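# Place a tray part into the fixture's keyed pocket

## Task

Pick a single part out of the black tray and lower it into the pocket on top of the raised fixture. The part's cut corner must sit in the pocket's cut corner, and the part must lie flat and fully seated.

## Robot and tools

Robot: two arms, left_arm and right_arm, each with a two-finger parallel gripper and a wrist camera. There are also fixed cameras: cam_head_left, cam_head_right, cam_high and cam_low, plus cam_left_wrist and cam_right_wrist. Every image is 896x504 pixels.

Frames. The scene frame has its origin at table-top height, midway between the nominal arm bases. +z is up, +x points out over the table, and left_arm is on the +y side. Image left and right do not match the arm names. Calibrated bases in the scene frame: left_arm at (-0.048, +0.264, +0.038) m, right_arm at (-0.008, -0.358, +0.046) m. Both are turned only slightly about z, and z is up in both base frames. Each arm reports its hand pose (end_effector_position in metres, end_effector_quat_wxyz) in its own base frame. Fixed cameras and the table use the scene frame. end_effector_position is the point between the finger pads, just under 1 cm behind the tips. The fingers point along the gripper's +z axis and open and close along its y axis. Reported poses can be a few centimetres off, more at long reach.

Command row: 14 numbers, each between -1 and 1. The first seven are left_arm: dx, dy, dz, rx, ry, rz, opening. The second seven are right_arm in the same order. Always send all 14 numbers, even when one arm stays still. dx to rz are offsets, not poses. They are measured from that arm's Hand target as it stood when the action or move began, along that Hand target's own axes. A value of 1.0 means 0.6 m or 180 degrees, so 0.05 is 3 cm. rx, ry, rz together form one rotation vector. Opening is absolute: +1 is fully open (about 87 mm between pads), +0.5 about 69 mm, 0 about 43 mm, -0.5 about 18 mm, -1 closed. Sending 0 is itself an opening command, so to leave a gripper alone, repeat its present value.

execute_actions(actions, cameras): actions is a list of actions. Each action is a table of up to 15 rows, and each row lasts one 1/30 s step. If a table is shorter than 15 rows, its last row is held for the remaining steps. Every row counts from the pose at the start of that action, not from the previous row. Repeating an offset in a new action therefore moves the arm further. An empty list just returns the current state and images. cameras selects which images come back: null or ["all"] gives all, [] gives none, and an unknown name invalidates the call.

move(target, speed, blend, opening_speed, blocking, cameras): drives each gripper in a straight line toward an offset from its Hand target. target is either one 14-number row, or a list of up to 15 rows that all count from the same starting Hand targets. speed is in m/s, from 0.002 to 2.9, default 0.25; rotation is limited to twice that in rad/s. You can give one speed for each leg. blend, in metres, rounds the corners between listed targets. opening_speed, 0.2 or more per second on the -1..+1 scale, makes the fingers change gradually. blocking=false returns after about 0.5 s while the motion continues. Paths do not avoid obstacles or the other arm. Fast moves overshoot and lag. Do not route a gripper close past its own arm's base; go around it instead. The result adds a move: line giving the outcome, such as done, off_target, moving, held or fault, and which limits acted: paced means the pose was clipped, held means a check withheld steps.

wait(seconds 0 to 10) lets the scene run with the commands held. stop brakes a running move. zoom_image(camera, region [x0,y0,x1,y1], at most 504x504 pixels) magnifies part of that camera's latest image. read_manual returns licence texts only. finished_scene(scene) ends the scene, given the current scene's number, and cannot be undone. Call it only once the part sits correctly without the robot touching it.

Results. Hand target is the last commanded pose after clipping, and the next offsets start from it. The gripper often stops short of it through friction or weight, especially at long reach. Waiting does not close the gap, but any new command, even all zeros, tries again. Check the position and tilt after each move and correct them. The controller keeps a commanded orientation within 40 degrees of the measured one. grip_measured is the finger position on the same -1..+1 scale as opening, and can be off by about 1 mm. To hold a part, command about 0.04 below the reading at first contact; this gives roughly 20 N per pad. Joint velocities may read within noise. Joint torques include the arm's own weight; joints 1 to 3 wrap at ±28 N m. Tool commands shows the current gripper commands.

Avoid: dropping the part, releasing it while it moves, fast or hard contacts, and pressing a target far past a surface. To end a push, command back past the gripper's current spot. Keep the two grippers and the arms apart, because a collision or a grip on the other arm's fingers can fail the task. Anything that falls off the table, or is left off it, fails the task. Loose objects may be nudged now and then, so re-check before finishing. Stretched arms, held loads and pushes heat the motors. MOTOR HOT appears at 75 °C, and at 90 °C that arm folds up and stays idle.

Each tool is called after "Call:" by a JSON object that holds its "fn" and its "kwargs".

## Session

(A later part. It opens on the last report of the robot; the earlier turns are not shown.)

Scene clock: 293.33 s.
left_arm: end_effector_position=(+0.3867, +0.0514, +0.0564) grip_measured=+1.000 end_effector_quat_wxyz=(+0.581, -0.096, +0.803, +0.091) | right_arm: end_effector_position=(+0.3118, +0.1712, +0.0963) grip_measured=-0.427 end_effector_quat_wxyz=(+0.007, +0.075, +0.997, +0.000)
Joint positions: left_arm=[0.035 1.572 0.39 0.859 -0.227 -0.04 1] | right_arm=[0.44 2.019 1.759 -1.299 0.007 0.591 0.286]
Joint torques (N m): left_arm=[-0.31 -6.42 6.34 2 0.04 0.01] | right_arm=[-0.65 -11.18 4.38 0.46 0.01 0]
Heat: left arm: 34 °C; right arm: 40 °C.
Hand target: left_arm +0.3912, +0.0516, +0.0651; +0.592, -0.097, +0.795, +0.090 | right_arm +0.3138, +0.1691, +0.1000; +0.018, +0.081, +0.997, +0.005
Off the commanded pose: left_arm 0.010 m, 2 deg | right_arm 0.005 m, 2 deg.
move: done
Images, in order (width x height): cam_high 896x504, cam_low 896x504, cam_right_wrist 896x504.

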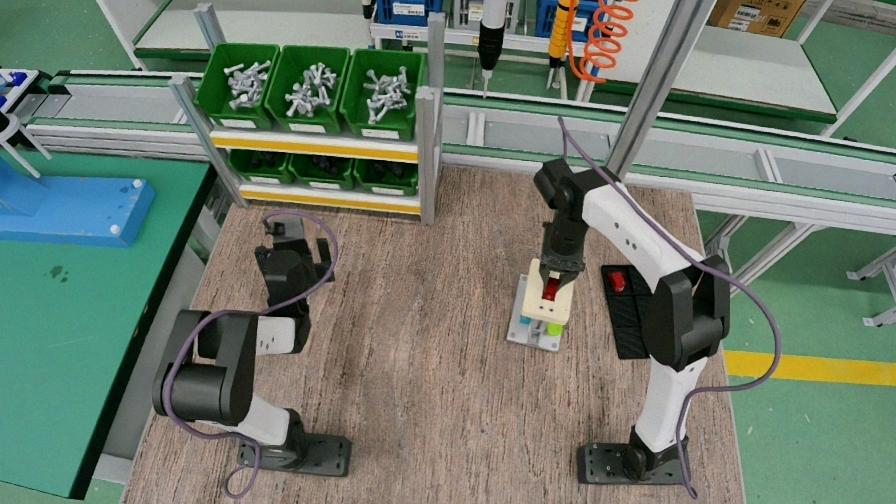

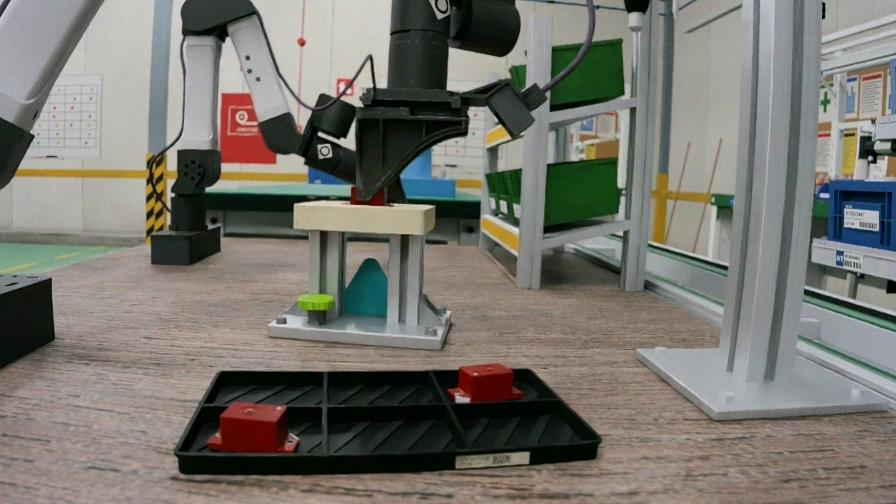

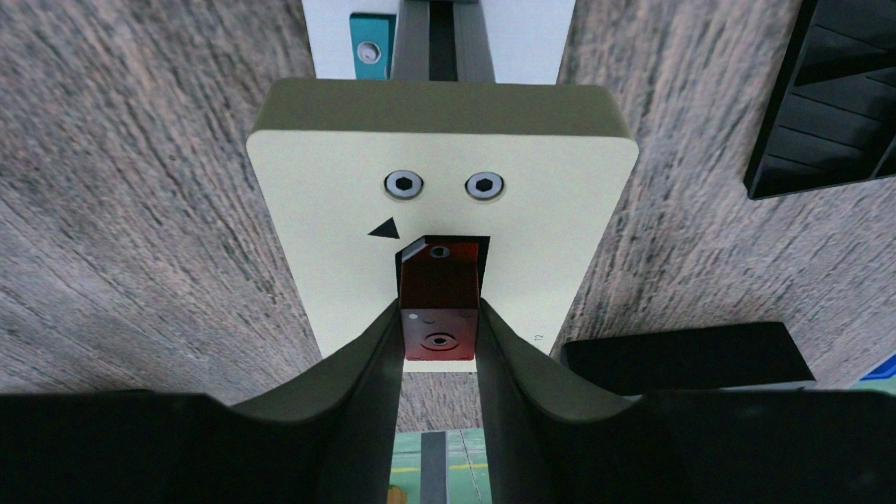

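Call:
{"fn": "move", "kwargs": {"target": [[0,0,0,0,0,0,1,0,0,-0.015,0,0,0,-0.5],[0,0,0,0,0,0,1,0,0,-0.016,0,0,0,-0.25]], "speed": 0.05, "opening_speed": 0.25, "cameras": ["cam_low","cam_right_wrist","cam_high"]}}

Call:
{"fn": "zoom_image", "kwargs": {"camera": "cam_right_wrist", "region": [370, 180, 510, 320]}}

Call:
{"fn": "zoom_image", "kwargs": {"camera": "cam_low", "region": [335, 175, 415, 215]}}

Scene clock: 308.00 s.
left_arm: end_effector_position=(+0.3867, +0.0514, +0.0564) grip_measured=+1.000 end_effector_quat_wxyz=(+0.581, -0.096, +0.803, +0.091) | right_arm: end_effector_position=(+0.3094, +0.1701, +0.0966) grip_measured=-0.250 end_effector_quat_wxyz=(+0.002, +0.075, +0.997, -0.003)
Joint positions: left_arm=[0.035 1.572 0.39 0.859 -0.227 -0.04 1] | right_arm=[0.44 2.019 1.759 -1.309 0.007 0.591 0.375]
Joint torques (N m): left_arm=[-0.31 -6.43 6.32 1.99 0.04 0.01] | right_arm=[-0.61 -11.4 6.91 0.17 0.01 0.01]
Heat: left arm: 34 °C; right arm: 38 °C.
Hand target: left_arm +0.3912, +0.0516, +0.0651; +0.592, -0.097, +0.795, +0.090 | right_arm +0.3135, +0.1690, +0.1096; +0.018, +0.081, +0.997, +0.005
Off the commanded pose: left_arm 0.010 m, 2 deg | right_arm 0.014 m, 2 deg.
move: off_target (right_arm); target 2's new opening was sent with right_arm's hand 0.014 m and 2 deg from that target
Images, in order (width x height): cam_high 896x504, cam_low 896x504, cam_right_wrist 896x504.

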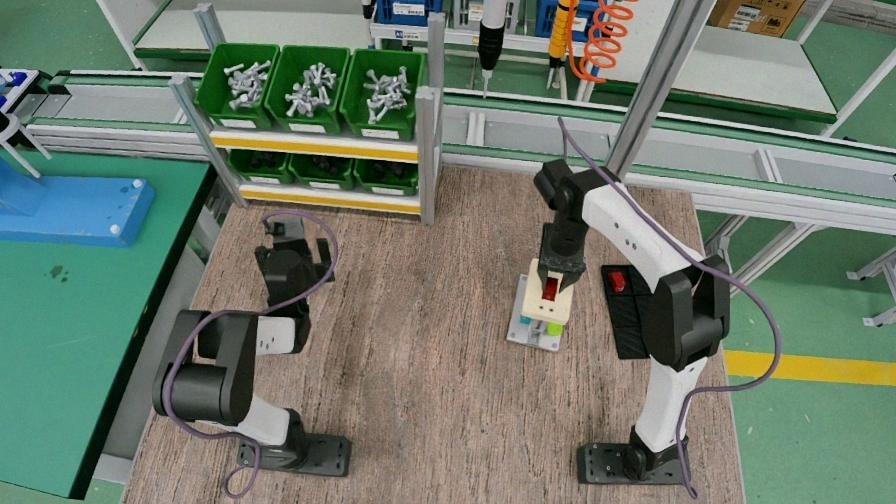

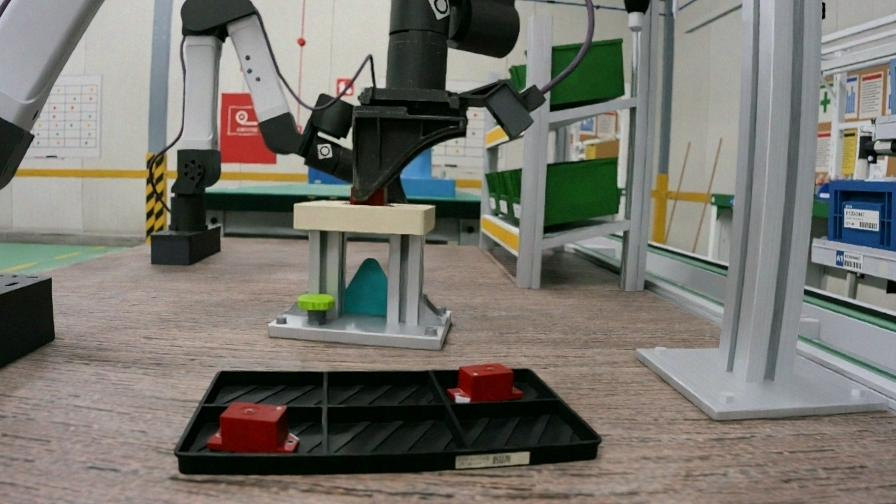

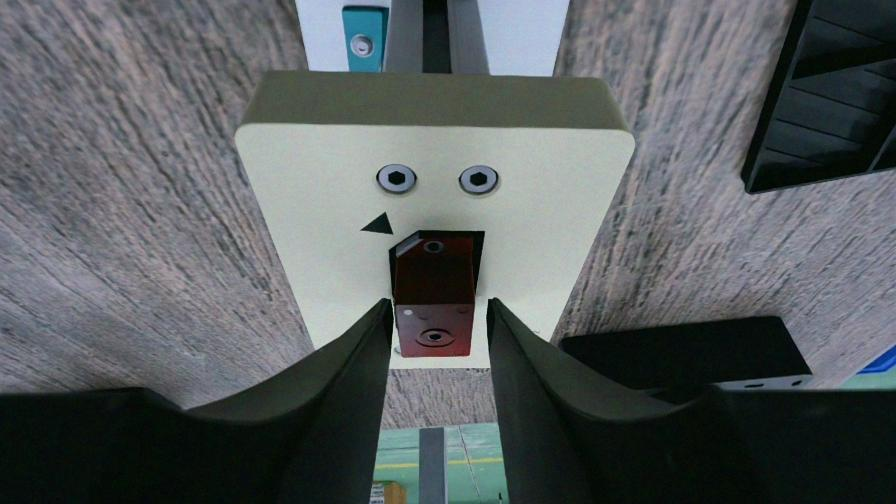

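Scaled by 3.600 from the camera's 896x504 image, which has a finer 1280x720 frame.

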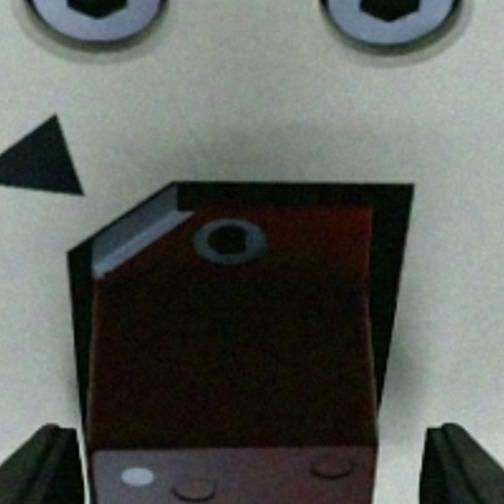

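Scaled by 6.300 from the camera's 896x504 image, which has a finer 1280x720 frame.

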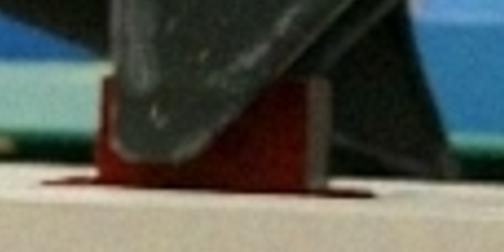

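Call:
{"fn": "move", "kwargs": {"target": [[0,0,0,0,0,0,1,0,0,-0.002,0,0,0,-0.05],[0,0,0,0,0,0,1,0,0,-0.1,0,0,0,-0.05]], "speed": [0.05,0.15], "opening_speed": 0.5}}

Call:
{"fn": "zoom_image", "kwargs": {"camera": "cam_right_wrist", "region": [385, 130, 505, 290]}}

Call:
{"fn": "zoom_image", "kwargs": {"camera": "cam_low", "region": [340, 180, 410, 210]}}

Call:
{"fn": "zoom_image", "kwargs": {"camera": "cam_high", "region": [530, 265, 570, 315]}}

Scene clock: 316.60 s.
left_arm: end_effector_position=(+0.3867, +0.0514, +0.0564) grip_measured=+1.000 end_effector_quat_wxyz=(+0.581, -0.096, +0.803, +0.091) | right_arm: end_effector_position=(+0.3071, +0.1690, +0.1652) grip_measured=-0.050 end_effector_quat_wxyz=(+0.012, +0.075, +0.997, +0.003)
Joint positions: left_arm=[0.035 1.572 0.39 0.859 -0.227 -0.04 1] | right_arm=[0.44 2.019 2.036 -1.564 0.007 0.591 0.475]
Joint torques (N m): left_arm=[-0.31 -6.43 6.34 1.99 0.04 0.01] | right_arm=[-0.5 -8.4 7.53 0.21 0.01 0.02]
Heat: left arm: 34 °C; right arm: 37 °C.
Hand target: left_arm +0.3912, +0.0516, +0.0651; +0.592, -0.097, +0.795, +0.090 | right_arm +0.3112, +0.1686, +0.1696; +0.018, +0.081, +0.997, +0.005
Off the commanded pose: left_arm 0.010 m, 2 deg | right_arm 0.006 m, 1 deg.
move: done

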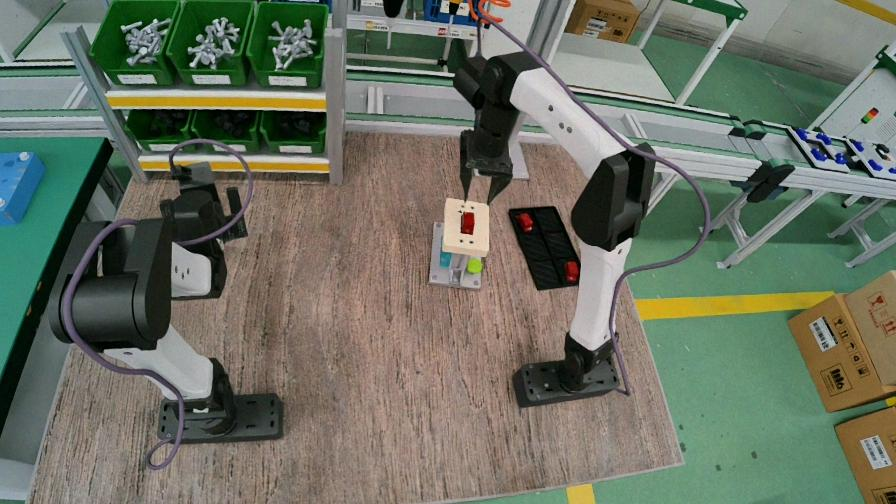

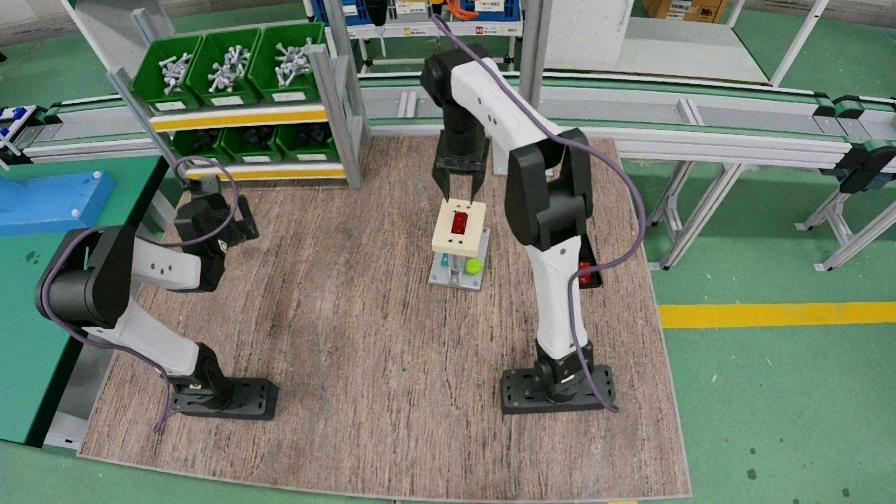

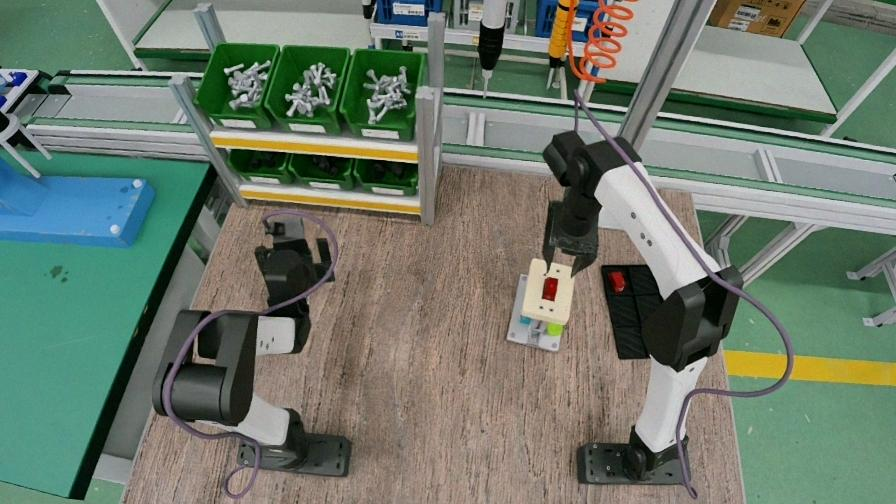

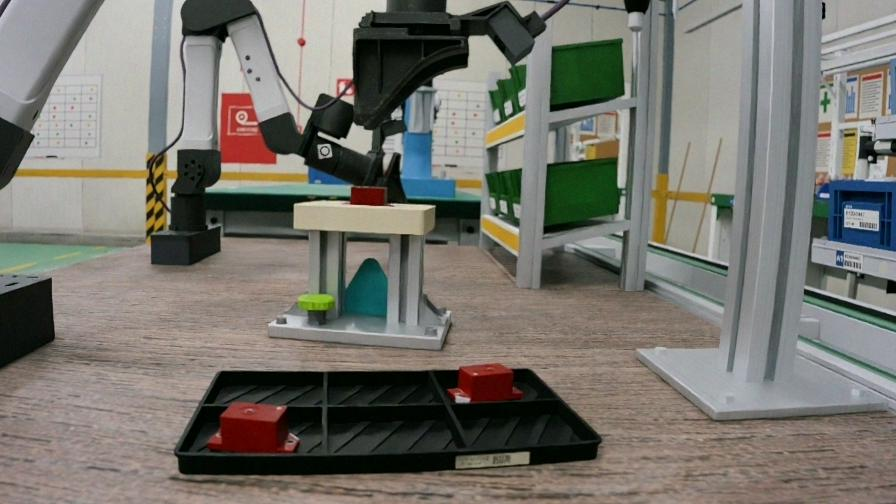

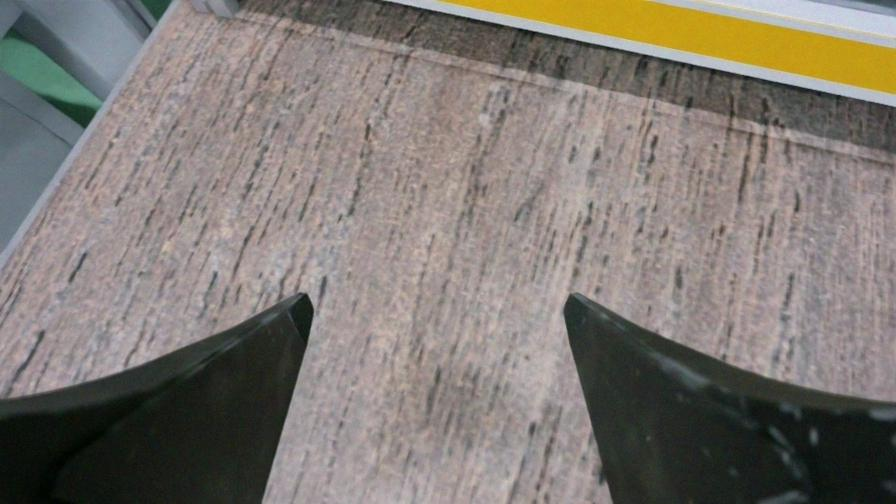

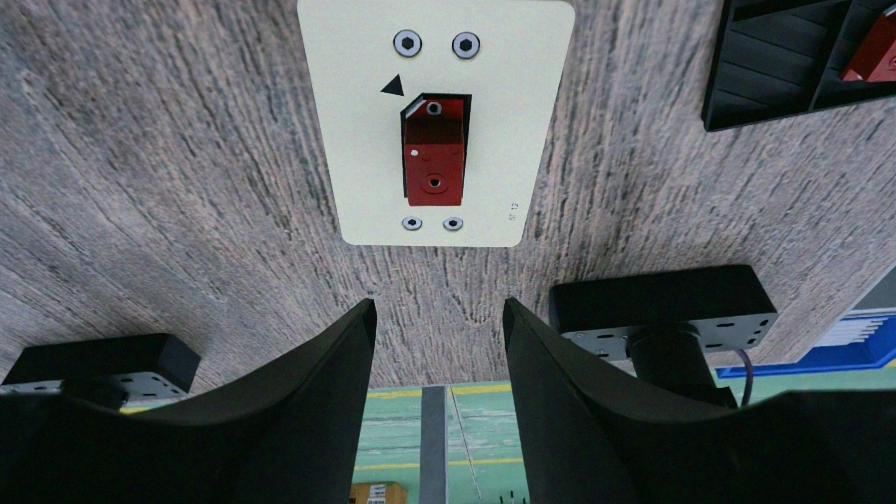

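Scaled by 3.150 from the camera's 896x504 image, which has a finer 1280x720 frame.

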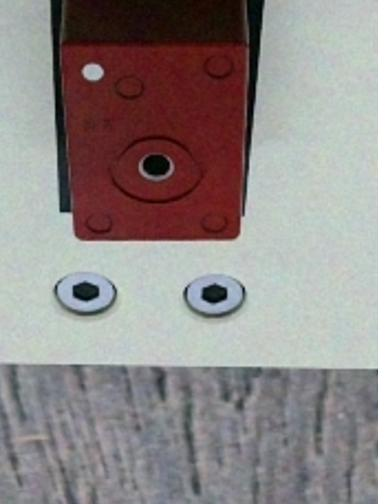

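Scaled by 7.200 from the camera's 896x504 image, which has a finer 1280x720 frame.

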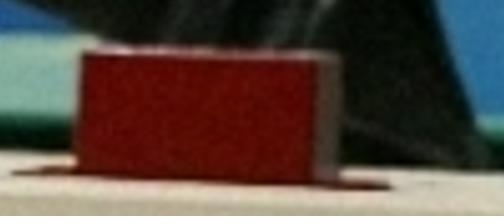

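Scaled by 10.080 from the camera's 896x504 image, which has a finer 1280x720 frame.

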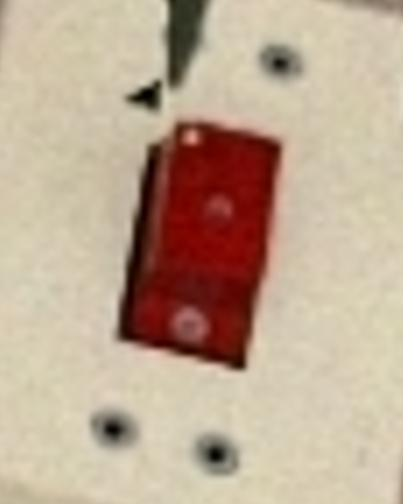

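Call:
{"fn": "finished_scene", "kwargs": {"scene": 2}}

The scene is finished: the task was done.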